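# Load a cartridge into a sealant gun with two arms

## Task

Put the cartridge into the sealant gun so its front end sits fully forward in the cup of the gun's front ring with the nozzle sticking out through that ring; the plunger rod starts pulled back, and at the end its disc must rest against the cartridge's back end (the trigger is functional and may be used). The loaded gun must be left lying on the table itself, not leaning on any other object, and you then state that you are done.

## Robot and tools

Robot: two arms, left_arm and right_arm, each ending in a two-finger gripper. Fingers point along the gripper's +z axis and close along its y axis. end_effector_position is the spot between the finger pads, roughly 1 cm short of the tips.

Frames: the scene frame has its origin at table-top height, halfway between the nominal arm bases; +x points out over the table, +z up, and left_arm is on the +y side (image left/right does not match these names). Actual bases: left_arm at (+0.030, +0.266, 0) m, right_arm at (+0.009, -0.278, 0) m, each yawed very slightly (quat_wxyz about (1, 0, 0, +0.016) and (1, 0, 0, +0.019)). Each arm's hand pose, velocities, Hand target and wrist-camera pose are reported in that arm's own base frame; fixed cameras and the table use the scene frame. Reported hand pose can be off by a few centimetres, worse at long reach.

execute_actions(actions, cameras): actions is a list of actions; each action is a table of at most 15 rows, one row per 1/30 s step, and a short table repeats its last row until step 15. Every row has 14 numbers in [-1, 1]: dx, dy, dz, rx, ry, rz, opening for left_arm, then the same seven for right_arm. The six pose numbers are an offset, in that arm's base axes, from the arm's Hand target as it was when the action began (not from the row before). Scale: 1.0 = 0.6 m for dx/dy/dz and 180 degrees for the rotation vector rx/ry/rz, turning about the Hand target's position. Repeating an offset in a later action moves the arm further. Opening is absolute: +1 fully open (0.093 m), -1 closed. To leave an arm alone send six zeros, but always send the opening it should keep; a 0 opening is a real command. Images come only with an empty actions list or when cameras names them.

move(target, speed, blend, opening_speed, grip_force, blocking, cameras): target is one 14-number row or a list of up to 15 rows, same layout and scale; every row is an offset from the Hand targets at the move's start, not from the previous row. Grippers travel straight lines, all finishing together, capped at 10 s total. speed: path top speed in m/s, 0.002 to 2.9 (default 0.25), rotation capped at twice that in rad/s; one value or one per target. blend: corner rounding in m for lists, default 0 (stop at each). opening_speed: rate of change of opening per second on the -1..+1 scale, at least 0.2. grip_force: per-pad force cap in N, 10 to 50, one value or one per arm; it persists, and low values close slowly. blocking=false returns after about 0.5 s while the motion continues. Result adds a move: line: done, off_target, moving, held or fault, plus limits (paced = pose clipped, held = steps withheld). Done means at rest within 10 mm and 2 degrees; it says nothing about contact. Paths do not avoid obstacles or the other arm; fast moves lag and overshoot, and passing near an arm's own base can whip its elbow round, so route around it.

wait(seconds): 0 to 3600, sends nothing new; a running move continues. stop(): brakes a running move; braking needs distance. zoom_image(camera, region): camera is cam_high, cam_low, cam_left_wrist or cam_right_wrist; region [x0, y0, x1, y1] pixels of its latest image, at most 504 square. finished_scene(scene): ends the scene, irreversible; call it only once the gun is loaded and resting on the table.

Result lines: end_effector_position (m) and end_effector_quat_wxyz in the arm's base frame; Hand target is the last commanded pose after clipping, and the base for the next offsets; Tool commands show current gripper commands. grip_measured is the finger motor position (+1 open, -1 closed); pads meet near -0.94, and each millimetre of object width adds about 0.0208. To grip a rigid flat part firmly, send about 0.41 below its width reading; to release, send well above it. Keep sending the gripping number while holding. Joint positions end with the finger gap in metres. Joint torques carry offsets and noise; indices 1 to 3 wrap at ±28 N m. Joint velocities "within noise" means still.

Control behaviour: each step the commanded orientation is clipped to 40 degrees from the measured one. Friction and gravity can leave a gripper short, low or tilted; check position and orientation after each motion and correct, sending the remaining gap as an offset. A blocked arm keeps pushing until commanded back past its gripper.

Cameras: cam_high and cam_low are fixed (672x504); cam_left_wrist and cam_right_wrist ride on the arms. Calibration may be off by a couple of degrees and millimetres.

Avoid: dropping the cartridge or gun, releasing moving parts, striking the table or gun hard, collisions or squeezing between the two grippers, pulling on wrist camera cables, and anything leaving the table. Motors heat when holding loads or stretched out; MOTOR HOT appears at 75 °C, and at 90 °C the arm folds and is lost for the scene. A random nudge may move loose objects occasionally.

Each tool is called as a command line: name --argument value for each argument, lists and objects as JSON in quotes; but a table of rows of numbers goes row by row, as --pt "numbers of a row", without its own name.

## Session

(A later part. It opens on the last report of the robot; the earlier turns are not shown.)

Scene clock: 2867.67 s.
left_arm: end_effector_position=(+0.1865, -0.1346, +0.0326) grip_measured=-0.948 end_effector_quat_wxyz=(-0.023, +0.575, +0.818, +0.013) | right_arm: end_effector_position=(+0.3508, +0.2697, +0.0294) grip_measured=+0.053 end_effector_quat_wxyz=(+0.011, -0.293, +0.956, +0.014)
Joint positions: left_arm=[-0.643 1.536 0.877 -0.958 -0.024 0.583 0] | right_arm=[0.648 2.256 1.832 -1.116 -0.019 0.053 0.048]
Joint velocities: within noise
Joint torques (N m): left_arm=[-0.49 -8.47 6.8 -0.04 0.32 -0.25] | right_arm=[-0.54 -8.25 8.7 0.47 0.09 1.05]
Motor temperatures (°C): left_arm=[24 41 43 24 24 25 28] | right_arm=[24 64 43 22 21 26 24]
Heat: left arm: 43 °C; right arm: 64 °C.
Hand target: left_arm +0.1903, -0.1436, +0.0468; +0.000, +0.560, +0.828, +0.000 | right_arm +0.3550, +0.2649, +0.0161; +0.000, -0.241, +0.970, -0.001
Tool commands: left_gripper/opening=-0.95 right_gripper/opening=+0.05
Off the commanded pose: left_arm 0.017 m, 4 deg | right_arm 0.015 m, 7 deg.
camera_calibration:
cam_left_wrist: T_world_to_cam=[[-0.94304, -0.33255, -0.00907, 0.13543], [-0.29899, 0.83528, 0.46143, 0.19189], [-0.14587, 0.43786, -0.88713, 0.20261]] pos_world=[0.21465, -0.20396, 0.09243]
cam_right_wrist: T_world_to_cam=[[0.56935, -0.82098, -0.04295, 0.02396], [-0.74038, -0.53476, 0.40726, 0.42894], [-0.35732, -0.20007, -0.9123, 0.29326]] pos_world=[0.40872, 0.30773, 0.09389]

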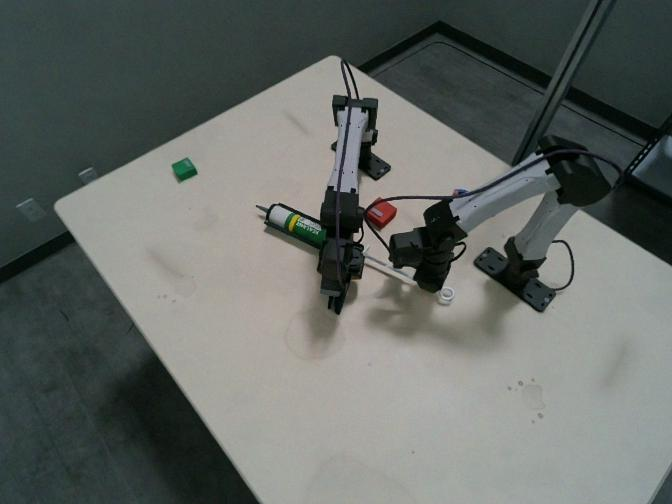

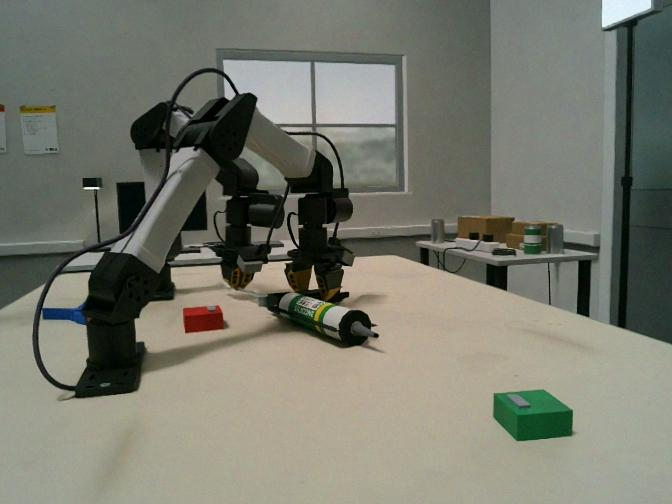

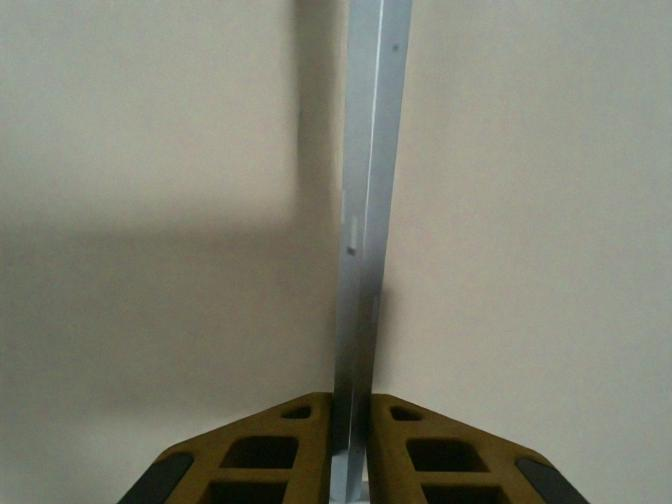

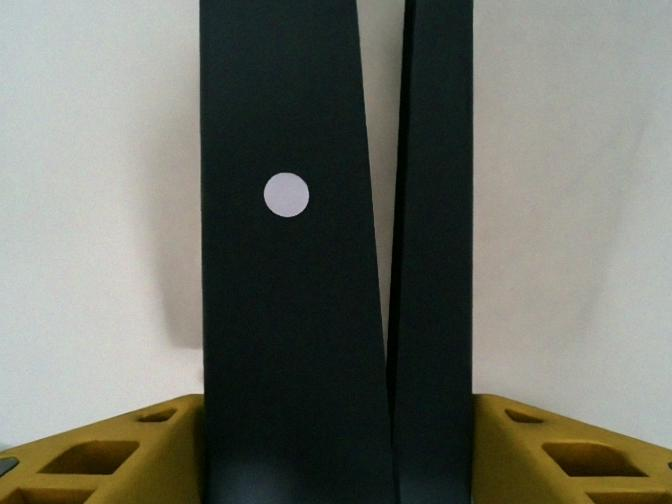

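zoom_image --camera "cam_low" --region '[250, 270, 410, 370]'

zoom_image --camera "cam_high" --region '[240, 180, 400, 300]'

Scaled by 3.150 from the camera's image (finer frame: 960x720).

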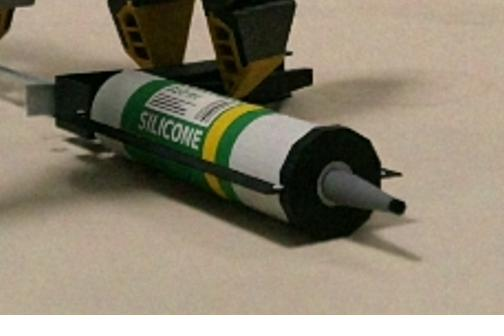

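Scaled by 3.150 from the camera's image (finer frame: 960x720).

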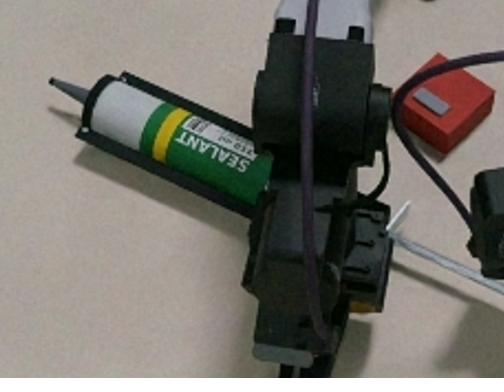

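move --target '[0,0,0,0,0,0,-0.95, -0.005,0.006,0,0,0,0.02,1.0]' --speed 0.06 --opening_speed 0.5 --cameras '["cam_right_wrist"]'

Scene clock: 2899.17 s.
left_arm: end_effector_position=(+0.1829, -0.1361, +0.0327) grip_measured=-0.949 end_effector_quat_wxyz=(-0.027, +0.576, +0.817, +0.005) | right_arm: end_effector_position=(+0.3496, +0.2663, +0.0234) grip_measured=+1.000 end_effector_quat_wxyz=(+0.003, -0.275, +0.961, +0.005)
Joint positions: left_arm=[-0.646 1.536 0.877 -0.966 -0.008 0.583 0] | right_arm=[0.648 2.27 1.832 -1.123 -0.007 0.091 0.093]
Joint torques (N m): left_arm=[-0.24 -8.5 6.76 0.02 0.14 -0.25] | right_arm=[0.42 -9.16 9.25 0.44 -0.03 0.01]
Motor temperatures (°C): left_arm=[24 41 43 24 24 25 28] | right_arm=[24 64 44 22 21 27 25]
Heat: left arm: 43 °C; right arm: 64 °C.
Hand target: left_arm +0.1903, -0.1436, +0.0468; +0.000, +0.560, +0.828, +0.000 | right_arm +0.3520, +0.2684, +0.0160; +0.000, -0.272, +0.962, -0.001
Off the commanded pose: left_arm 0.018 m, 4 deg | right_arm 0.008 m, 1 deg.
move: done
cam_right_wrist: T_world_to_cam=[[0.53673, -0.84321, -0.03018, 0.03855], [-0.756, -0.49649, 0.42657, 0.42349], [-0.37467, -0.20614, -0.90395, 0.29411]] pos_world=[0.40966, 0.30339, 0.08638]

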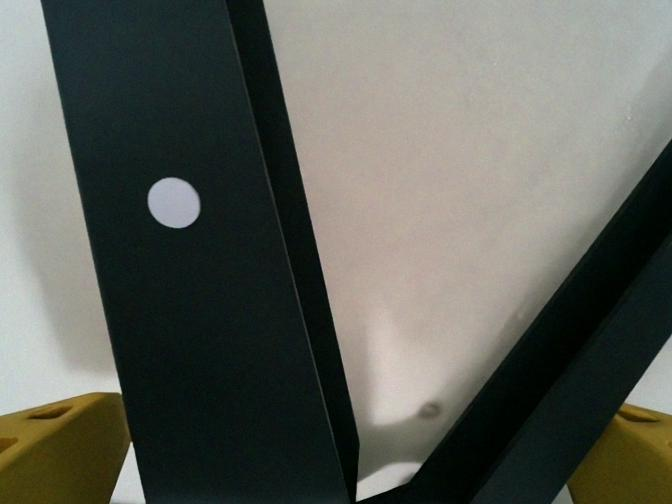

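move --target '[0,0,0,0,0,0,-0.95, 0,0,0.15,0,0,0,1.0]' --speed 0.1 --cameras '["cam_right_wrist","cam_low"]'

Scene clock: 2912.90 s.
left_arm: end_effector_position=(+0.1825, -0.1359, +0.0327) grip_measured=-0.950 end_effector_quat_wxyz=(-0.028, +0.576, +0.817, +0.005) | right_arm: end_effector_position=(+0.3517, +0.2678, +0.1061) grip_measured=+1.000 end_effector_quat_wxyz=(+0.003, -0.275, +0.961, +0.005)
Joint positions: left_arm=[-0.646 1.536 0.877 -0.968 -0.007 0.582 0] | right_arm=[0.648 2.27 2.161 -1.454 -0.007 0.091 0.093]
Joint torques (N m): left_arm=[-0.24 -8.53 6.79 0.03 0.14 -0.24] | right_arm=[0.4 -10.37 9.59 0.27 -0.01 0.01]
Motor temperatures (°C): left_arm=[24 41 43 24 24 25 28] | right_arm=[24 63 45 22 21 26 24]
Heat: left arm: 43 °C; right arm: 63 °C.
Hand target: left_arm +0.1903, -0.1436, +0.0468; +0.000, +0.560, +0.828, +0.000 | right_arm +0.3520, +0.2684, +0.1060; +0.000, -0.272, +0.962, -0.001
Off the commanded pose: left_arm 0.018 m, 4 deg | right_arm 0.001 m, 1 deg.
move: done
cam_right_wrist: T_world_to_cam=[[0.53672, -0.84324, -0.02976, 0.04113], [-0.75568, -0.49608, 0.42761, 0.39016], [-0.37534, -0.20702, -0.90347, 0.37034]] pos_world=[0.41176, 0.3049, 0.16898]
Images, in order (width x height): cam_low 672x504, cam_right_wrist 672x504.

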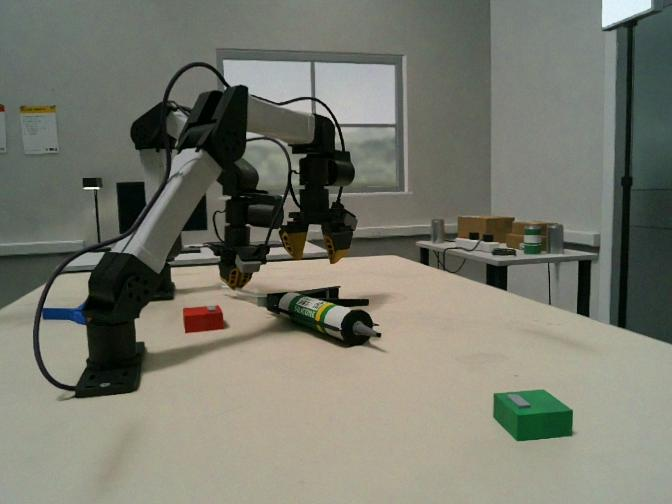

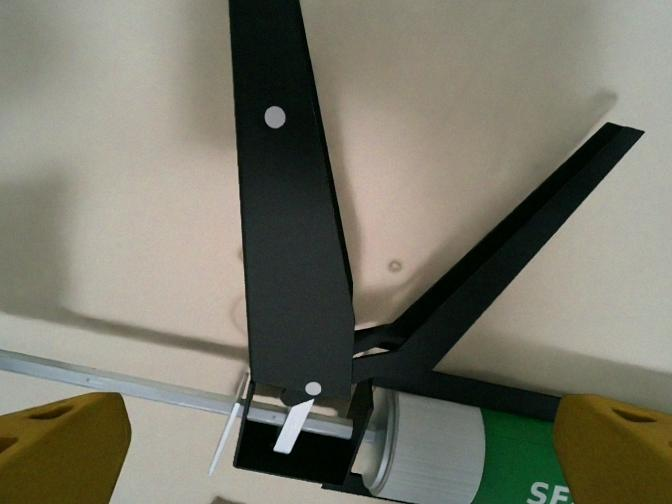

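zoom_image --camera "cam_right_wrist" --region '[220, 360, 500, 504]'

Scaled by 1.800 from the camera's image (finer frame: 960x720).

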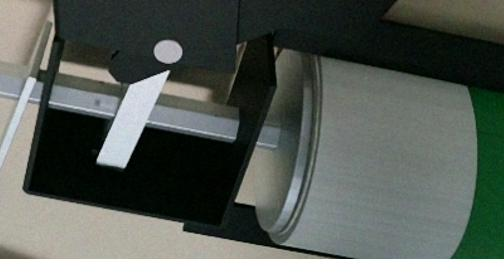

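move --target '[0,0,0,0,0,0,-0.95, -0.1023,-0.1028,-0.0267,0,0,-0.06,1.0]' --speed 0.15 --cameras '["cam_right_wrist"]'

zoom_image --camera "cam_right_wrist" --region '[210, 150, 490, 360]'

Scene clock: 2963.07 s.
left_arm: end_effector_position=(+0.1825, -0.1359, +0.0327) grip_measured=-0.945 end_effector_quat_wxyz=(-0.028, +0.576, +0.817, +0.005) | right_arm: end_effector_position=(+0.2892, +0.2087, +0.0846) grip_measured=+1.000 end_effector_quat_wxyz=(-0.014, -0.188, +0.982, -0.003)
Joint positions: left_arm=[-0.646 1.536 0.877 -0.968 -0.007 0.582 0] | right_arm=[0.622 1.932 1.558 -1.224 -0.007 0.243 0.093]
Joint torques (N m): left_arm=[-0.24 -8.51 6.78 0.04 0.14 -0.24] | right_arm=[-0.28 -11.26 5.94 0.49 -0.02 0.06]
Motor temperatures (°C): left_arm=[24 41 43 24 24 25 28] | right_arm=[24 65 48 22 21 26 24]
Heat: left arm: 43 °C; right arm: 65 °C.
Hand target: left_arm +0.1903, -0.1436, +0.0468; +0.000, +0.560, +0.828, +0.000 | right_arm +0.2906, +0.2068, +0.0901; +0.000, -0.180, +0.984, +0.000
Off the commanded pose: left_arm 0.018 m, 4 deg | right_arm 0.006 m, 2 deg.
move: done
cam_right_wrist: T_world_to_cam=[[0.3787, -0.92524, -0.02261, 0.08648], [-0.81791, -0.346, 0.45968, 0.30681], [-0.43313, -0.15558, -0.8878, 0.31985]] pos_world=[0.35673, 0.23593, 0.14488]

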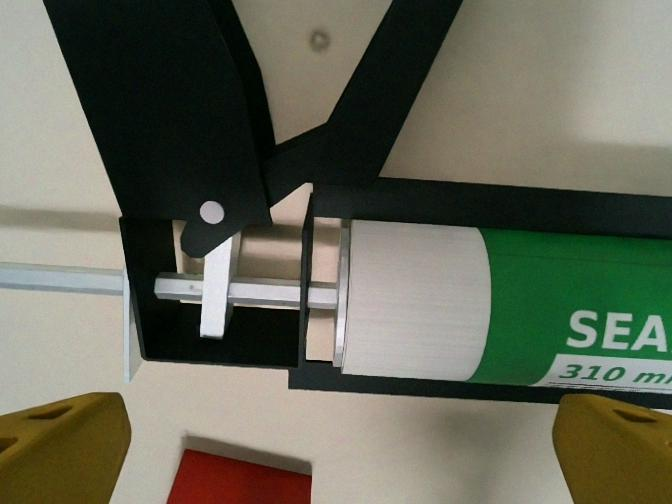

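Scaled by 1.800 from the camera's image (finer frame: 960x720).

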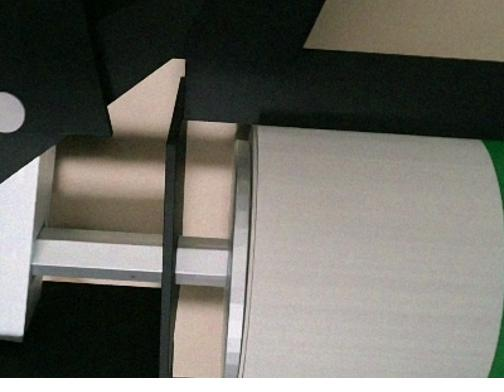

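zoom_image --camera "cam_right_wrist" --region '[315, 210, 385, 262]'

zoom_image --camera "cam_right_wrist" --region '[315, 325, 385, 377]'

Scaled by 7.200 from the camera's image (finer frame: 960x720).

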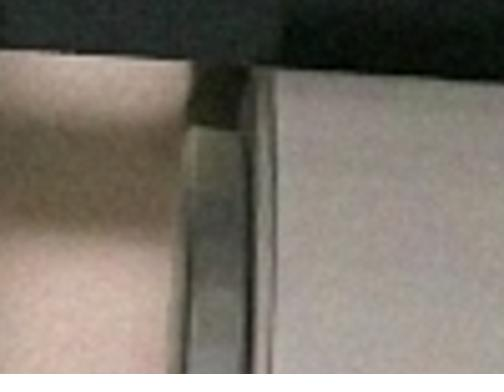

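Scaled by 7.200 from the camera's image (finer frame: 960x720).

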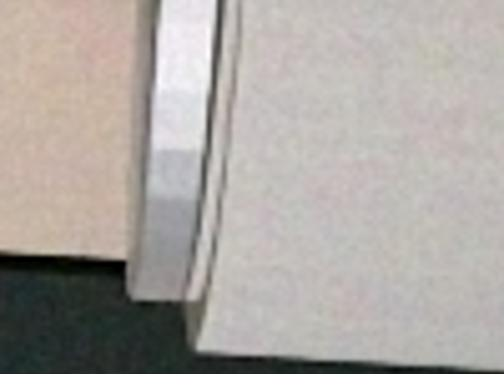

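move --target '[0,0,0,0,0,0,-0.95, 0.1422,-0.3938,0.0,0,0,-0.5089,0.3]' --speed 0.3 --cameras '["cam_right_wrist","cam_high"]'

zoom_image --camera "cam_right_wrist" --region '[217, 270, 467, 460]'

Scene clock: 3018.83 s.
left_arm: end_effector_position=(+0.1825, -0.1359, +0.0327) grip_measured=-0.944 end_effector_quat_wxyz=(-0.028, +0.576, +0.817, +0.005) | right_arm: end_effector_position=(+0.3740, -0.0273, +0.0927) grip_measured=+0.302 end_effector_quat_wxyz=(+0.005, +0.572, +0.820, +0.007)
Joint positions: left_arm=[-0.646 1.536 0.877 -0.968 -0.007 0.582 0] | right_arm=[-0.076 1.958 1.628 -1.224 -0.007 1.141 0.06]
Joint torques (N m): left_arm=[-0.24 -8.51 6.79 0.04 0.14 -0.24] | right_arm=[-0.08 -7.21 9.78 0.28 0.01 0.12]
Motor temperatures (°C): left_arm=[24 41 43 24 24 25 28] | right_arm=[24 69 41 22 21 25 24]
Heat: left arm: 43 °C; right arm: 69 °C.
Hand target: left_arm +0.1903, -0.1436, +0.0468; +0.000, +0.560, +0.828, +0.000 | right_arm +0.3759, -0.0295, +0.0901; -0.001, +0.580, +0.815, +0.000
Off the commanded pose: left_arm 0.018 m, 4 deg | right_arm 0.004 m, 2 deg.
move: done
cam_right_wrist: T_world_to_cam=[[-0.93388, -0.35534, -0.03989, 0.34421], [-0.33657, 0.83587, 0.43365, 0.14534], [-0.12075, 0.4184, -0.9002, 0.22716]] pos_world=[0.3978, -0.09422, 0.15519]
Images, in order (width x height): cam_high 672x504, cam_right_wrist 672x504.

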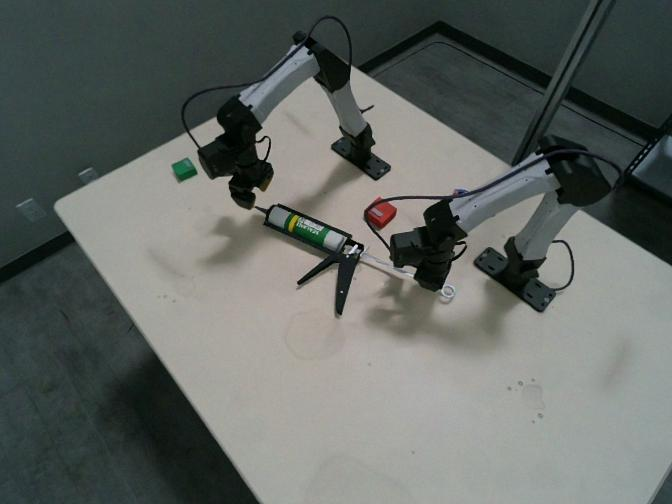

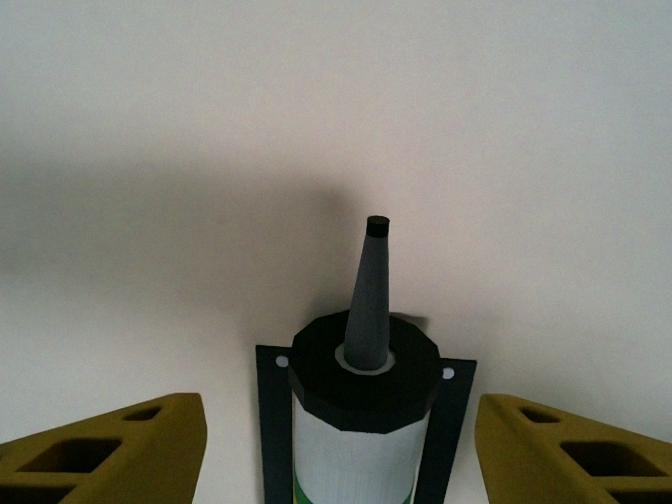

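Scaled by 2.016 from the camera's image (finer frame: 960x720).

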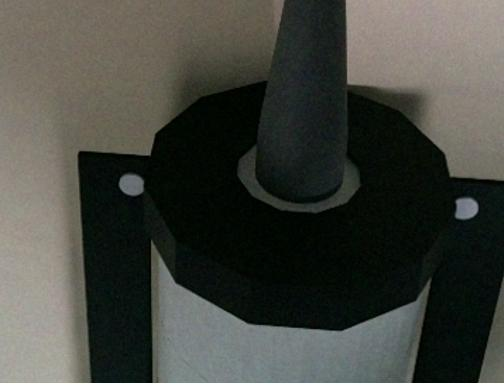

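move --pt "0 0 -0.0167 0 0 0 -0.95 -0.02 0 0.06 0 0 0 0.3" --pt "0 0 -0.0167 0 0 0 -0.95 -0.2598 0 0.1498 0 0 0 0.3" --speed '[0.1, 0.25]' --blend '[0.02, 0]' --cameras '["cam_left_wrist","cam_low"]'

Scene clock: 3057.90 s.
left_arm: end_effector_position=(+0.1830, -0.1364, +0.0327) grip_measured=-0.949 end_effector_quat_wxyz=(-0.027, +0.576, +0.817, +0.004) | right_arm: end_effector_position=(+0.2283, -0.0281, +0.1803) grip_measured=+0.302 end_effector_quat_wxyz=(+0.005, +0.582, +0.813, +0.006)
Joint positions: left_arm=[-0.646 1.536 0.877 -0.965 -0.007 0.582 0] | right_arm=[-0.127 1.415 1.368 -1.509 -0.007 1.116 0.06]
Joint torques (N m): left_arm=[-0.25 -7.08 4.64 0.42 0.13 -0.25] | right_arm=[-0.4 -5.55 5.86 0.25 0.03 -0.25]
Motor temperatures (°C): left_arm=[24 41 43 24 24 25 28] | right_arm=[24 65 47 22 21 25 24]
Heat: left arm: 43 °C; right arm: 65 °C.
Hand target: left_arm +0.1903, -0.1436, +0.0368; +0.000, +0.560, +0.828, +0.000 | right_arm +0.2200, -0.0295, +0.1800; -0.001, +0.580, +0.815, +0.000
Off the commanded pose: left_arm 0.011 m, 4 deg | right_arm 0.008 m, 1 deg.
move: off_target (left_arm); blend cut to 0.019 m at target 1
cam_left_wrist: T_world_to_cam=[[-0.94329, -0.33183, 0.00911, 0.13109], [-0.29098, 0.83977, 0.45839, 0.19157], [-0.15976, 0.42974, -0.88871, 0.20448]] pos_world=[0.21207, -0.20525, 0.09271]
Images, in order (width x height): cam_low 672x504, cam_left_wrist 672x504.

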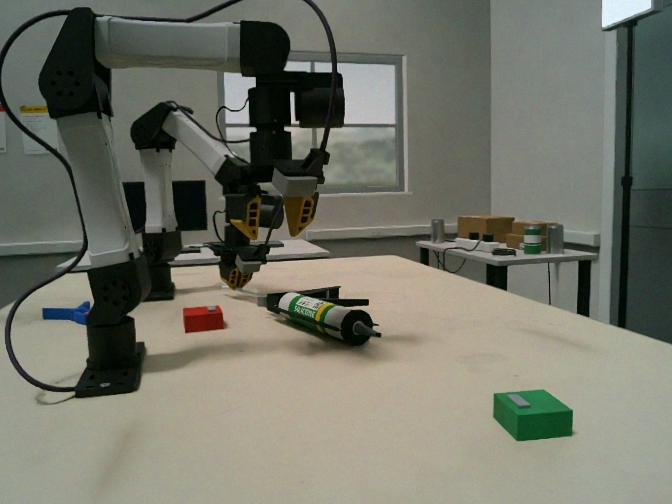

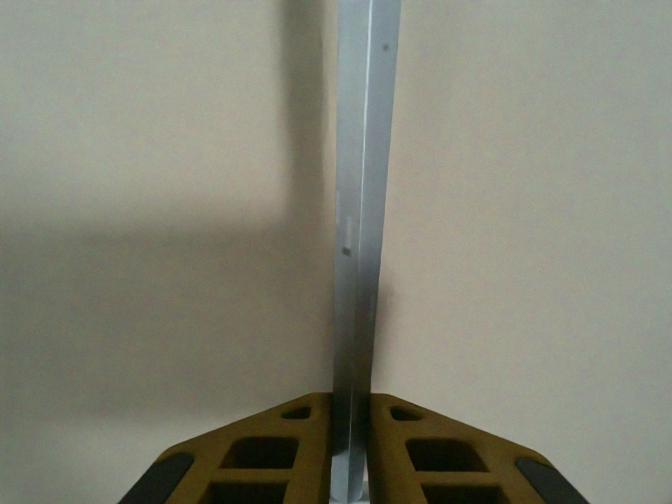

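move --target '[0,0,-0.0167,0,0,0,-0.95, 0,0,0,0,0,0,0.3]' --speed 0.04

Scene clock: 3063.07 s.
left_arm: end_effector_position=(+0.1830, -0.1364, +0.0271) grip_measured=-0.950 end_effector_quat_wxyz=(-0.021, +0.576, +0.817, +0.004) | right_arm: end_effector_position=(+0.2282, -0.0281, +0.1803) grip_measured=+0.302 end_effector_quat_wxyz=(+0.005, +0.582, +0.813, +0.006)
Joint positions: left_arm=[-0.646 1.536 0.853 -0.931 -0.007 0.582 0] | right_arm=[-0.127 1.415 1.368 -1.51 -0.007 1.116 0.06]
Joint torques (N m): left_arm=[-0.27 -5.55 4.34 0.54 0.13 -0.25] | right_arm=[-0.42 -5.53 5.86 0.27 0.02 -0.23]
Motor temperatures (°C): left_arm=[24 40 42 24 23 25 28] | right_arm=[24 63 45 22 21 25 24]
Heat: left arm: 42 °C; right arm: 63 °C.
Hand target: left_arm +0.1904, -0.1437, +0.0268; +0.000, +0.560, +0.828, +0.000 | right_arm +0.2200, -0.0295, +0.1800; -0.001, +0.580, +0.815, +0.000
Off the commanded pose: left_arm 0.010 m, 3 deg | right_arm 0.008 m, 1 deg.
move: off_target (left_arm)

move --target '[0,0,-0.0125,0,0,0,-0.95, 0,0,0,0,0,0,0.3]' --speed 0.04

Scene clock: 3070.60 s.
left_arm: end_effector_position=(+0.1829, -0.1363, +0.0229) grip_measured=-0.944 end_effector_quat_wxyz=(-0.018, +0.576, +0.817, +0.004) | right_arm: end_effector_position=(+0.2282, -0.0281, +0.1803) grip_measured=+0.302 end_effector_quat_wxyz=(+0.005, +0.582, +0.813, +0.006)
Joint positions: left_arm=[-0.646 1.536 0.835 -0.905 -0.007 0.582 0] | right_arm=[-0.127 1.415 1.368 -1.51 -0.007 1.115 0.06]
Joint torques (N m): left_arm=[-0.28 -4.29 4.16 0.63 0.13 -0.25] | right_arm=[-0.44 -5.55 5.79 0.28 0.01 -0.25]
Motor temperatures (°C): left_arm=[24 40 42 24 23 25 28] | right_arm=[24 62 44 22 21 25 24]
Heat: left arm: 42 °C; right arm: 62 °C.
Hand target: left_arm +0.1903, -0.1436, +0.0192; +0.000, +0.560, +0.828, +0.000 | right_arm +0.2200, -0.0295, +0.1800; -0.001, +0.580, +0.815, +0.000
Off the commanded pose: left_arm 0.011 m, 3 deg | right_arm 0.008 m, 1 deg.
move: off_target (left_arm)

move --target '[0,0,-0.0067,0,0,0,-0.95, 0,0,0,0,0,0,0.3]' --speed 0.04 --cameras '["cam_left_wrist","cam_low"]'

zoom_image --camera "cam_low" --region '[200, 240, 400, 360]'

Scene clock: 3077.33 s.
left_arm: end_effector_position=(+0.1841, -0.1372, +0.0194) grip_measured=-0.945 end_effector_quat_wxyz=(-0.014, +0.576, +0.818, +0.004) | right_arm: end_effector_position=(+0.2282, -0.0281, +0.1803) grip_measured=+0.302 end_effector_quat_wxyz=(+0.005, +0.582, +0.813, +0.006)
Joint positions: left_arm=[-0.646 1.542 0.826 -0.883 -0.007 0.582 0] | right_arm=[-0.127 1.415 1.368 -1.51 -0.007 1.115 0.06]
Joint torques (N m): left_arm=[-0.29 -4.19 4.04 0.61 0.13 -0.25] | right_arm=[-0.44 -5.52 5.78 0.25 0.01 -0.27]
Motor temperatures (°C): left_arm=[24 39 42 24 23 25 28] | right_arm=[24 61 43 22 21 25 24]
Heat: left arm: 42 °C; right arm: 61 °C.
Hand target: left_arm +0.1904, -0.1437, +0.0152; +0.000, +0.560, +0.828, +0.000 | right_arm +0.2200, -0.0295, +0.1800; -0.001, +0.580, +0.815, +0.000
Off the commanded pose: left_arm 0.010 m, 3 deg | right_arm 0.008 m, 1 deg.
move: off_target (left_arm)
cam_left_wrist: T_world_to_cam=[[-0.9432, -0.33219, -0.00422, 0.1322], [-0.29997, 0.84614, 0.44052, 0.20153], [-0.14277, 0.41676, -0.89773, 0.18841]] pos_world=[0.21204, -0.20513, 0.08092]
Images, in order (width x height): cam_low 672x504, cam_left_wrist 672x504.

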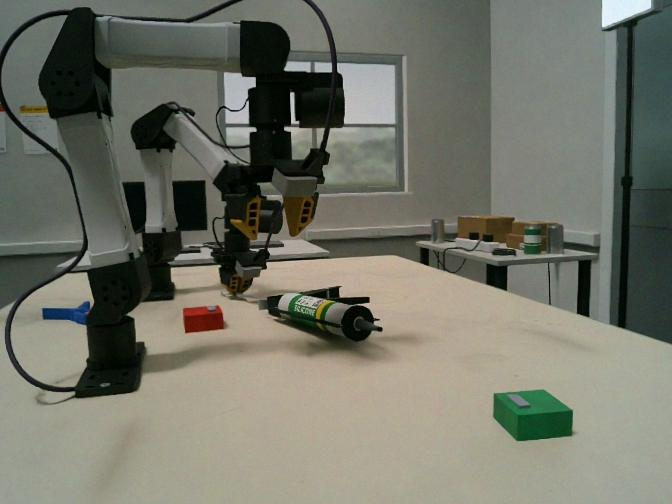

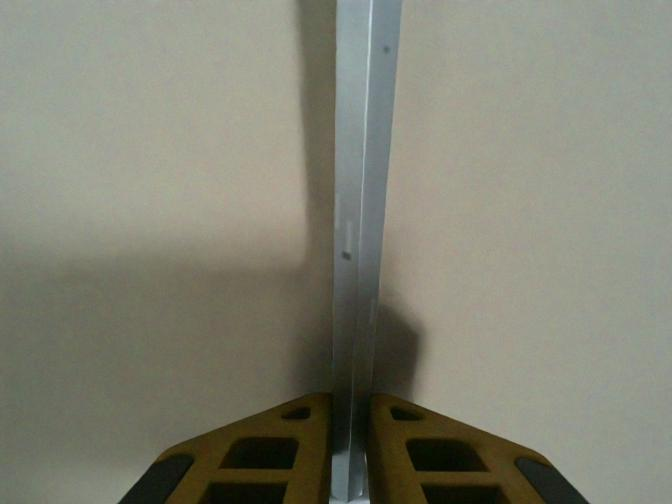

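Scaled by 2.520 from the camera's image (finer frame: 960x720).

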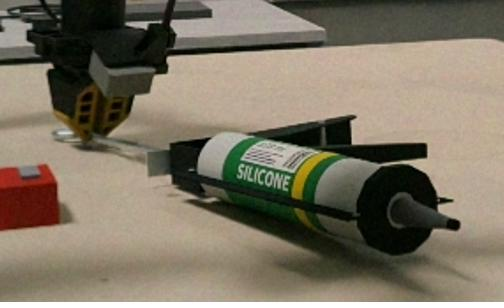

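move --target '[0,0,-0.0058,0,0,0,-0.95, 0,0,0,0,0,0,0.3]' --speed 0.03

Scene clock: 3085.87 s.
left_arm: end_effector_position=(+0.1840, -0.1371, +0.0183) grip_measured=-0.949 end_effector_quat_wxyz=(-0.014, +0.576, +0.818, +0.004) | right_arm: end_effector_position=(+0.2282, -0.0281, +0.1803) grip_measured=+0.302 end_effector_quat_wxyz=(+0.005, +0.582, +0.813, +0.006)
Joint positions: left_arm=[-0.646 1.544 0.822 -0.878 -0.007 0.582 0] | right_arm=[-0.127 1.415 1.368 -1.51 -0.007 1.115 0.06]
Joint torques (N m): left_arm=[-0.28 -3.74 3.63 0.72 0.13 -0.24] | right_arm=[-0.42 -5.55 5.7 0.23 0.03 -0.27]
Motor temperatures (°C): left_arm=[24 38 41 24 23 25 28] | right_arm=[24 59 42 22 21 25 24]
Heat: left arm: 41 °C; right arm: 59 °C.
Hand target: left_arm +0.1903, -0.1436, +0.0118; +0.000, +0.560, +0.828, +0.000 | right_arm +0.2200, -0.0295, +0.1800; -0.001, +0.580, +0.815, +0.000
Off the commanded pose: left_arm 0.011 m, 3 deg | right_arm 0.008 m, 1 deg.
move: off_target (left_arm)

move --pt "-0.0083 0.0083 0 0 0 0 -0.95 0 0 0 0 0 0 0.3" --pt "-0.0083 0.0083 0 0 0 0 -0.5 0 0 0 0 0 0 0.3" --speed 0.03 --opening_speed 0.5 --cameras '["cam_left_wrist","cam_low"]'

Scene clock: 3096.57 s.
left_arm: end_effector_position=(+0.1783, -0.1374, +0.0149) grip_measured=-0.504 end_effector_quat_wxyz=(-0.014, +0.566, +0.824, -0.007) | right_arm: end_effector_position=(+0.2282, -0.0281, +0.1803) grip_measured=+0.302 end_effector_quat_wxyz=(+0.005, +0.582, +0.813, +0.006)
Joint positions: left_arm=[-0.646 1.532 0.796 -0.861 0.014 0.559 0.021] | right_arm=[-0.127 1.415 1.368 -1.51 -0.007 1.115 0.06]
Joint torques (N m): left_arm=[0.08 -4.83 3.62 0.56 -0.14 0.02] | right_arm=[-0.46 -5.56 5.78 0.28 0.02 -0.25]
Motor temperatures (°C): left_arm=[24 37 41 25 23 25 28] | right_arm=[24 58 41 22 21 25 24]
Heat: left arm: 41 °C; right arm: 58 °C.
Hand target: left_arm +0.1853, -0.1386, +0.0118; +0.000, +0.560, +0.828, +0.000 | right_arm +0.2200, -0.0295, +0.1800; -0.001, +0.580, +0.815, +0.000
Off the commanded pose: left_arm 0.008 m, 2 deg | right_arm 0.008 m, 1 deg.
move: done
cam_left_wrist: T_world_to_cam=[[-0.93522, -0.35385, 0.01201, 0.12201], [-0.31488, 0.84678, 0.42874, 0.2048], [-0.16188, 0.39718, -0.90335, 0.1844]] pos_world=[0.20845, -0.20349, 0.07731]
Images, in order (width x height): cam_low 672x504, cam_left_wrist 672x504.

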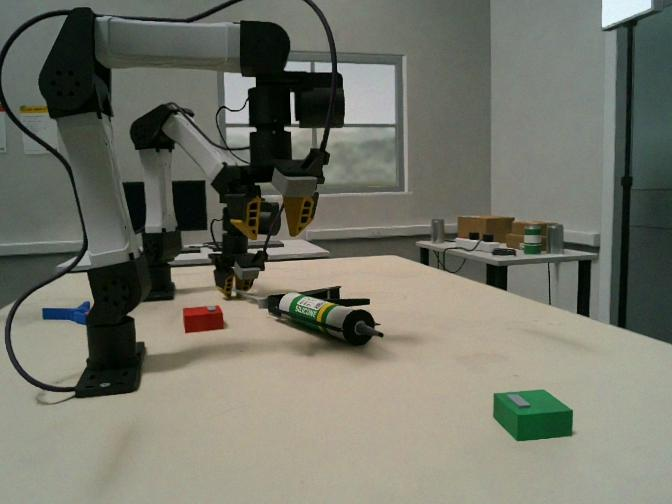

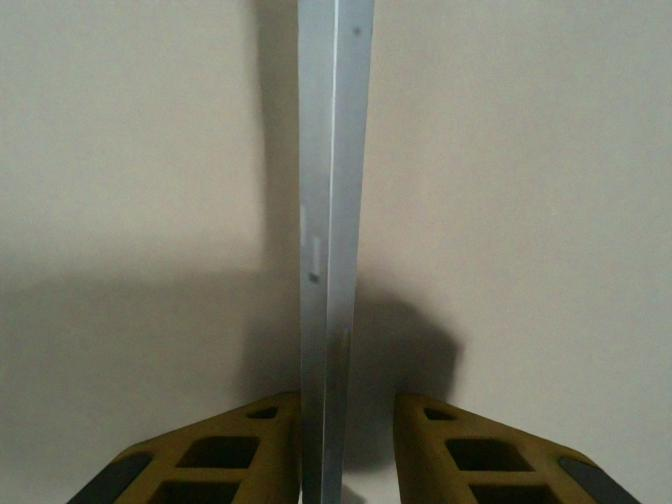

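move --pt "0 0 0 0 0 0 0.1 0 0 0 0 0 0 0.3" --pt "0 0 0.06 0 0 0 0.1 0 0 0 0 0 0 0.3" --pt "0 0.05 0.2 0 0 0 0.1 0 0 0 0 0 0 0.3" --speed '[0.03, 0.06, 0.15]' --opening_speed 0.8 --blend '[0, 0.01, 0]' --cameras '["cam_left_wrist","cam_low","cam_high"]'

Scene clock: 3112.83 s.
left_arm: end_effector_position=(+0.1803, -0.1085, +0.1218) grip_measured=+0.098 end_effector_quat_wxyz=(-0.017, +0.556, +0.831, -0.005) | right_arm: end_effector_position=(+0.2282, -0.0281, +0.1803) grip_measured=+0.302 end_effector_quat_wxyz=(+0.005, +0.582, +0.813, +0.006)
Joint positions: left_arm=[-0.536 1.367 1.095 -1.333 0.008 0.643 0.05] | right_arm=[-0.127 1.415 1.368 -1.51 -0.007 1.115 0.06]
Joint torques (N m): left_arm=[0.21 -5.86 7.09 0.07 -0.05 0.3] | right_arm=[-0.38 -5.53 5.76 0.26 0 -0.26]
Motor temperatures (°C): left_arm=[24 37 40 25 24 25 27] | right_arm=[24 57 40 22 21 25 24]
Heat: left arm: 40 °C; right arm: 57 °C.
Hand target: left_arm +0.1853, -0.1086, +0.1317; +0.000, +0.560, +0.828, +0.000 | right_arm +0.2200, -0.0295, +0.1800; -0.001, +0.580, +0.815, +0.000
Off the commanded pose: left_arm 0.011 m, 2 deg | right_arm 0.008 m, 1 deg.
move: off_target (left_arm)
cam_left_wrist: T_world_to_cam=[[-0.9259, -0.37758, 0.01209, 0.12849], [-0.33501, 0.83546, 0.43563, 0.13672], [-0.17459, 0.3993, -0.90004, 0.2719]] pos_world=[0.21224, -0.17428, 0.18361]
Images, in order (width x height): cam_high 672x504, cam_low 672x504, cam_left_wrist 672x504.

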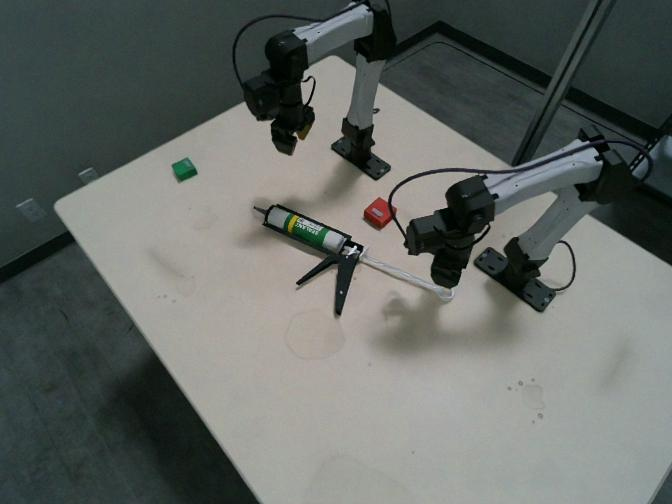

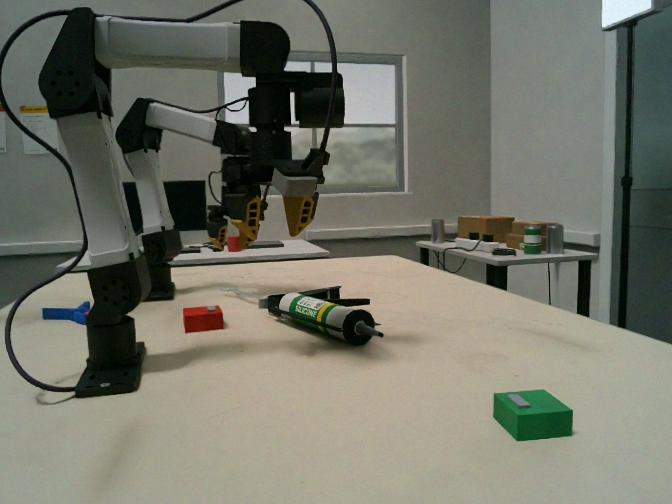

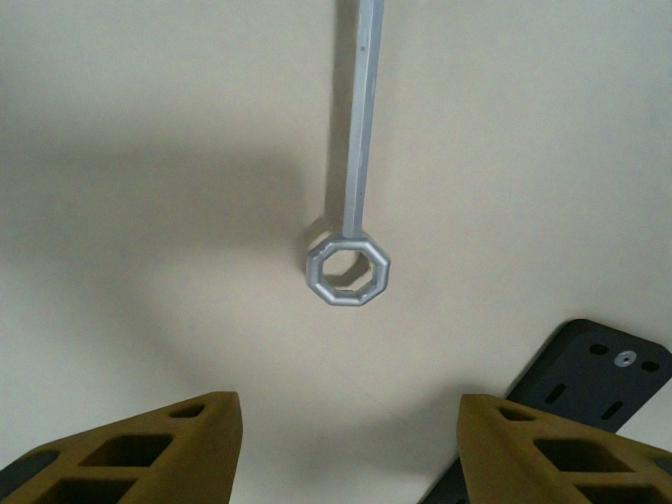

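zoom_image --camera "cam_low" --region '[250, 275, 400, 355]'

zoom_image --camera "cam_high" --region '[240, 190, 380, 280]'

Scaled by 3.360 from the camera's image (finer frame: 960x720).

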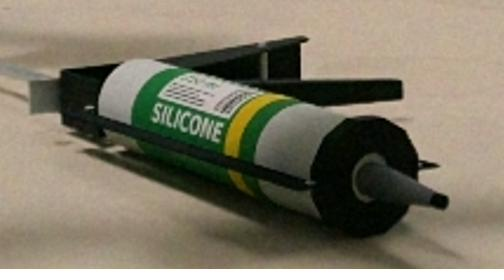

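Scaled by 3.600 from the camera's image (finer frame: 960x720).

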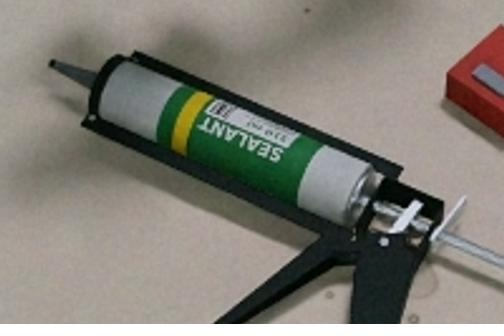

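move --target '[0,0,0,0,0,0,0.1, 0.1177,0.3937,-0.14,0,0,0.5089,0.6]' --speed 0.3 --cameras '["cam_right_wrist"]'

zoom_image --camera "cam_right_wrist" --region '[230, 170, 480, 420]'

Scene clock: 3144.83 s.
left_arm: end_effector_position=(+0.1801, -0.1084, +0.1218) grip_measured=+0.098 end_effector_quat_wxyz=(-0.017, +0.556, +0.831, -0.005) | right_arm: end_effector_position=(+0.2843, +0.2024, +0.0976) grip_measured=+0.598 end_effector_quat_wxyz=(-0.005, -0.172, +0.985, +0.001)
Joint positions: left_arm=[-0.536 1.367 1.095 -1.334 0.008 0.644 0.05] | right_arm=[0.616 1.878 1.538 -1.238 -0.006 0.271 0.074]
Joint torques (N m): left_arm=[0.24 -5.87 7.09 0.06 -0.05 0.29] | right_arm=[0.35 -6.6 9.72 0.46 -0.01 -0.26]
Motor temperatures (°C): left_arm=[24 36 42 24 23 25 27] | right_arm=[24 55 39 22 21 25 24]
Heat: left arm: 42 °C; right arm: 55 °C.
Hand target: left_arm +0.1853, -0.1086, +0.1317; +0.000, +0.560, +0.828, +0.000 | right_arm +0.2908, +0.2066, +0.0960; +0.000, -0.180, +0.984, -0.001
Off the commanded pose: left_arm 0.011 m, 2 deg | right_arm 0.008 m, 1 deg.
move: done
cam_right_wrist: T_world_to_cam=[[0.3471, -0.93745, -0.0266, 0.0947], [-0.83685, -0.32241, 0.44242, 0.29698], [-0.42332, -0.13131, -0.89641, 0.32145]] pos_world=[0.35173, 0.22673, 0.15928]

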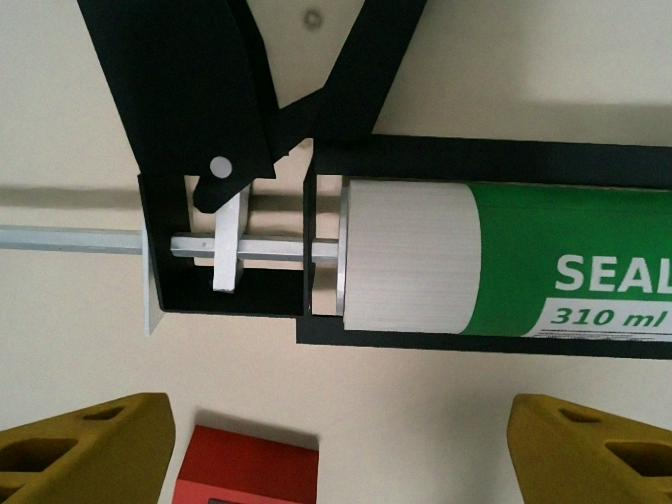

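Scaled by 2.016 from the camera's image (finer frame: 960x720).

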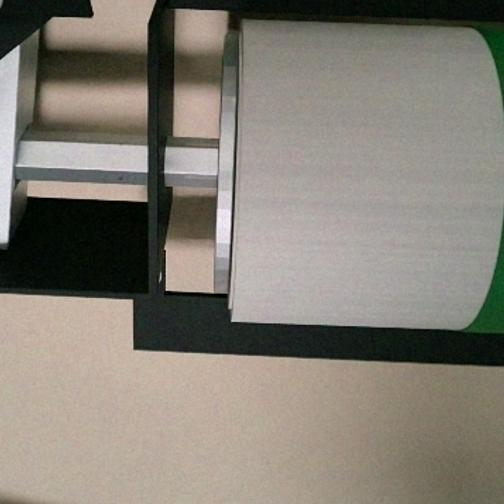

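move --target '[0,0,0,0,0,0,0.1, 0.065,-0.316,0.0,0,0,0,0.6]' --speed 0.3 --cameras '["cam_right_wrist"]'

zoom_image --camera "cam_right_wrist" --region '[120, 100, 560, 430]'

Scene clock: 3166.23 s.
left_arm: end_effector_position=(+0.1801, -0.1084, +0.1218) grip_measured=+0.098 end_effector_quat_wxyz=(-0.017, +0.556, +0.831, -0.005) | right_arm: end_effector_position=(+0.3246, +0.0174, +0.0918) grip_measured=+0.598 end_effector_quat_wxyz=(-0.014, -0.175, +0.984, -0.002)
Joint positions: left_arm=[-0.536 1.367 1.095 -1.334 0.008 0.644 0.05] | right_arm=[0.058 1.807 1.424 -1.214 0.008 -0.294 0.074]
Joint velocities: left_arm=[within noise] | right_arm=[0.002 -0.002 0.007 -0.007 0.168 -0.066 -0.001]
Joint torques (N m): left_arm=[0.21 -5.87 7.08 0.07 -0.05 0.29] | right_arm=[-0.24 -8.59 8.06 0.47 -0.2 -0.29]
Motor temperatures (°C): left_arm=[24 36 43 24 23 25 26] | right_arm=[24 55 43 22 21 25 24]
Heat: left arm: 43 °C; right arm: 55 °C.
Hand target: left_arm +0.1853, -0.1086, +0.1317; +0.000, +0.560, +0.828, +0.000 | right_arm +0.3297, +0.0171, +0.0959; +0.000, -0.180, +0.984, -0.001
Off the commanded pose: left_arm 0.011 m, 2 deg | right_arm 0.007 m, 2 deg.
move: done
cam_right_wrist: T_world_to_cam=[[0.35333, -0.93522, -0.02296, -0.09534], [-0.82701, -0.32374, 0.45961, 0.26879], [-0.43727, -0.14341, -0.88782, 0.31302]] pos_world=[0.39285, 0.04275, 0.15218]

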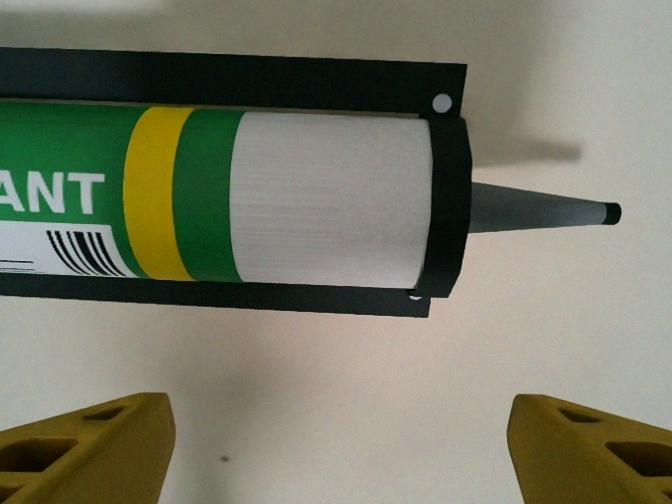

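Scaled by 1.145 from the camera's image (finer frame: 960x720).

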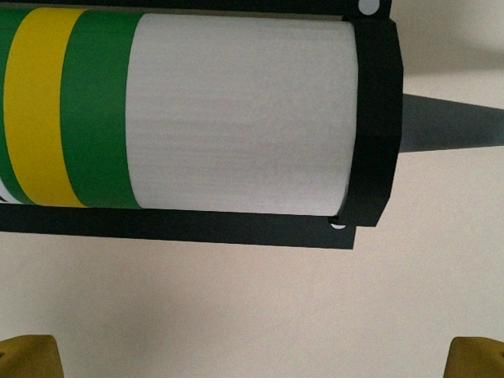

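move --target '[-0.009,0.131,0.064,0,0,0,0.1, -0.183,-0.083,0.14,0,0,0,0.6]' --speed 0.25 --cameras '["cam_high","cam_low"]'

zoom_image --camera "cam_high" --region '[240, 180, 470, 330]'

Scene clock: 3256.73 s.
left_arm: end_effector_position=(+0.1775, -0.0299, +0.1617) grip_measured=+0.098 end_effector_quat_wxyz=(-0.013, +0.555, +0.831, -0.004) | right_arm: end_effector_position=(+0.2241, -0.0332, +0.1755) grip_measured=+0.598 end_effector_quat_wxyz=(-0.003, -0.175, +0.985, -0.003)
Joint positions: left_arm=[-0.171 1.253 1.171 -1.516 -0.004 1.007 0.05] | right_arm=[-0.141 1.414 1.348 -1.507 0.008 -0.493 0.074]
Joint torques (N m): left_arm=[0.2 -4.33 6.95 0.06 0.09 0.3] | right_arm=[-0.36 -5.56 7.66 0.26 -0.2 -0.28]
Motor temperatures (°C): left_arm=[24 35 43 24 23 25 26] | right_arm=[24 60 41 22 21 25 24]
Heat: left arm: 43 °C; right arm: 60 °C.
Hand target: left_arm +0.1799, -0.0300, +0.1701; +0.000, +0.560, +0.828, +0.000 | right_arm +0.2199, -0.0327, +0.1799; +0.000, -0.180, +0.984, -0.001
Off the commanded pose: left_arm 0.009 m, 2 deg | right_arm 0.006 m, 1 deg.
move: done

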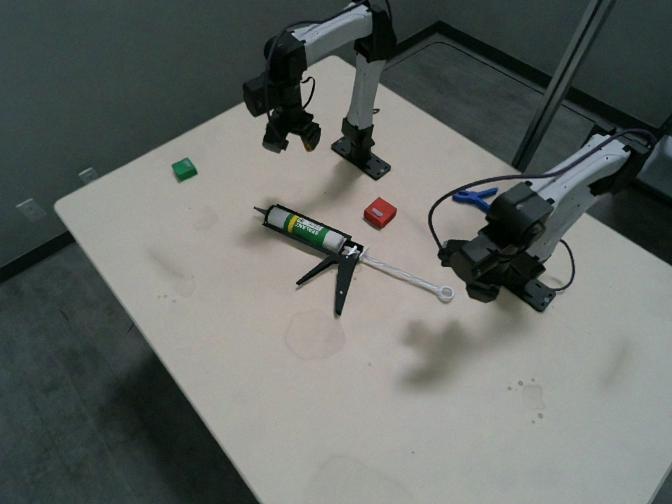

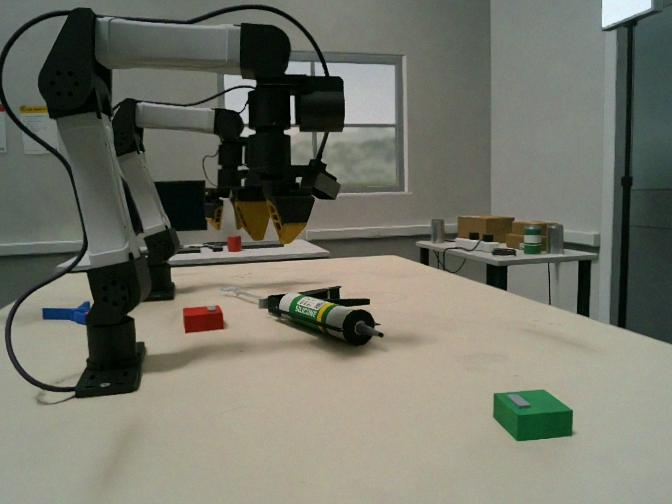

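Scaled by 2.191 from the camera's image (finer frame: 960x720).

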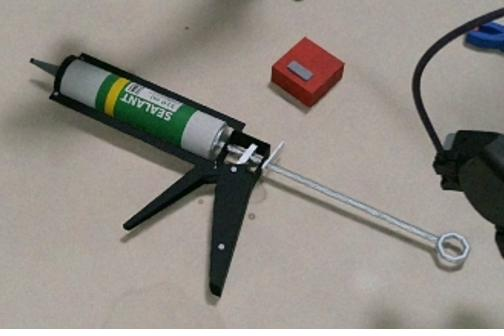

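finished_scene --scene 2

The scene is finished: the task was done.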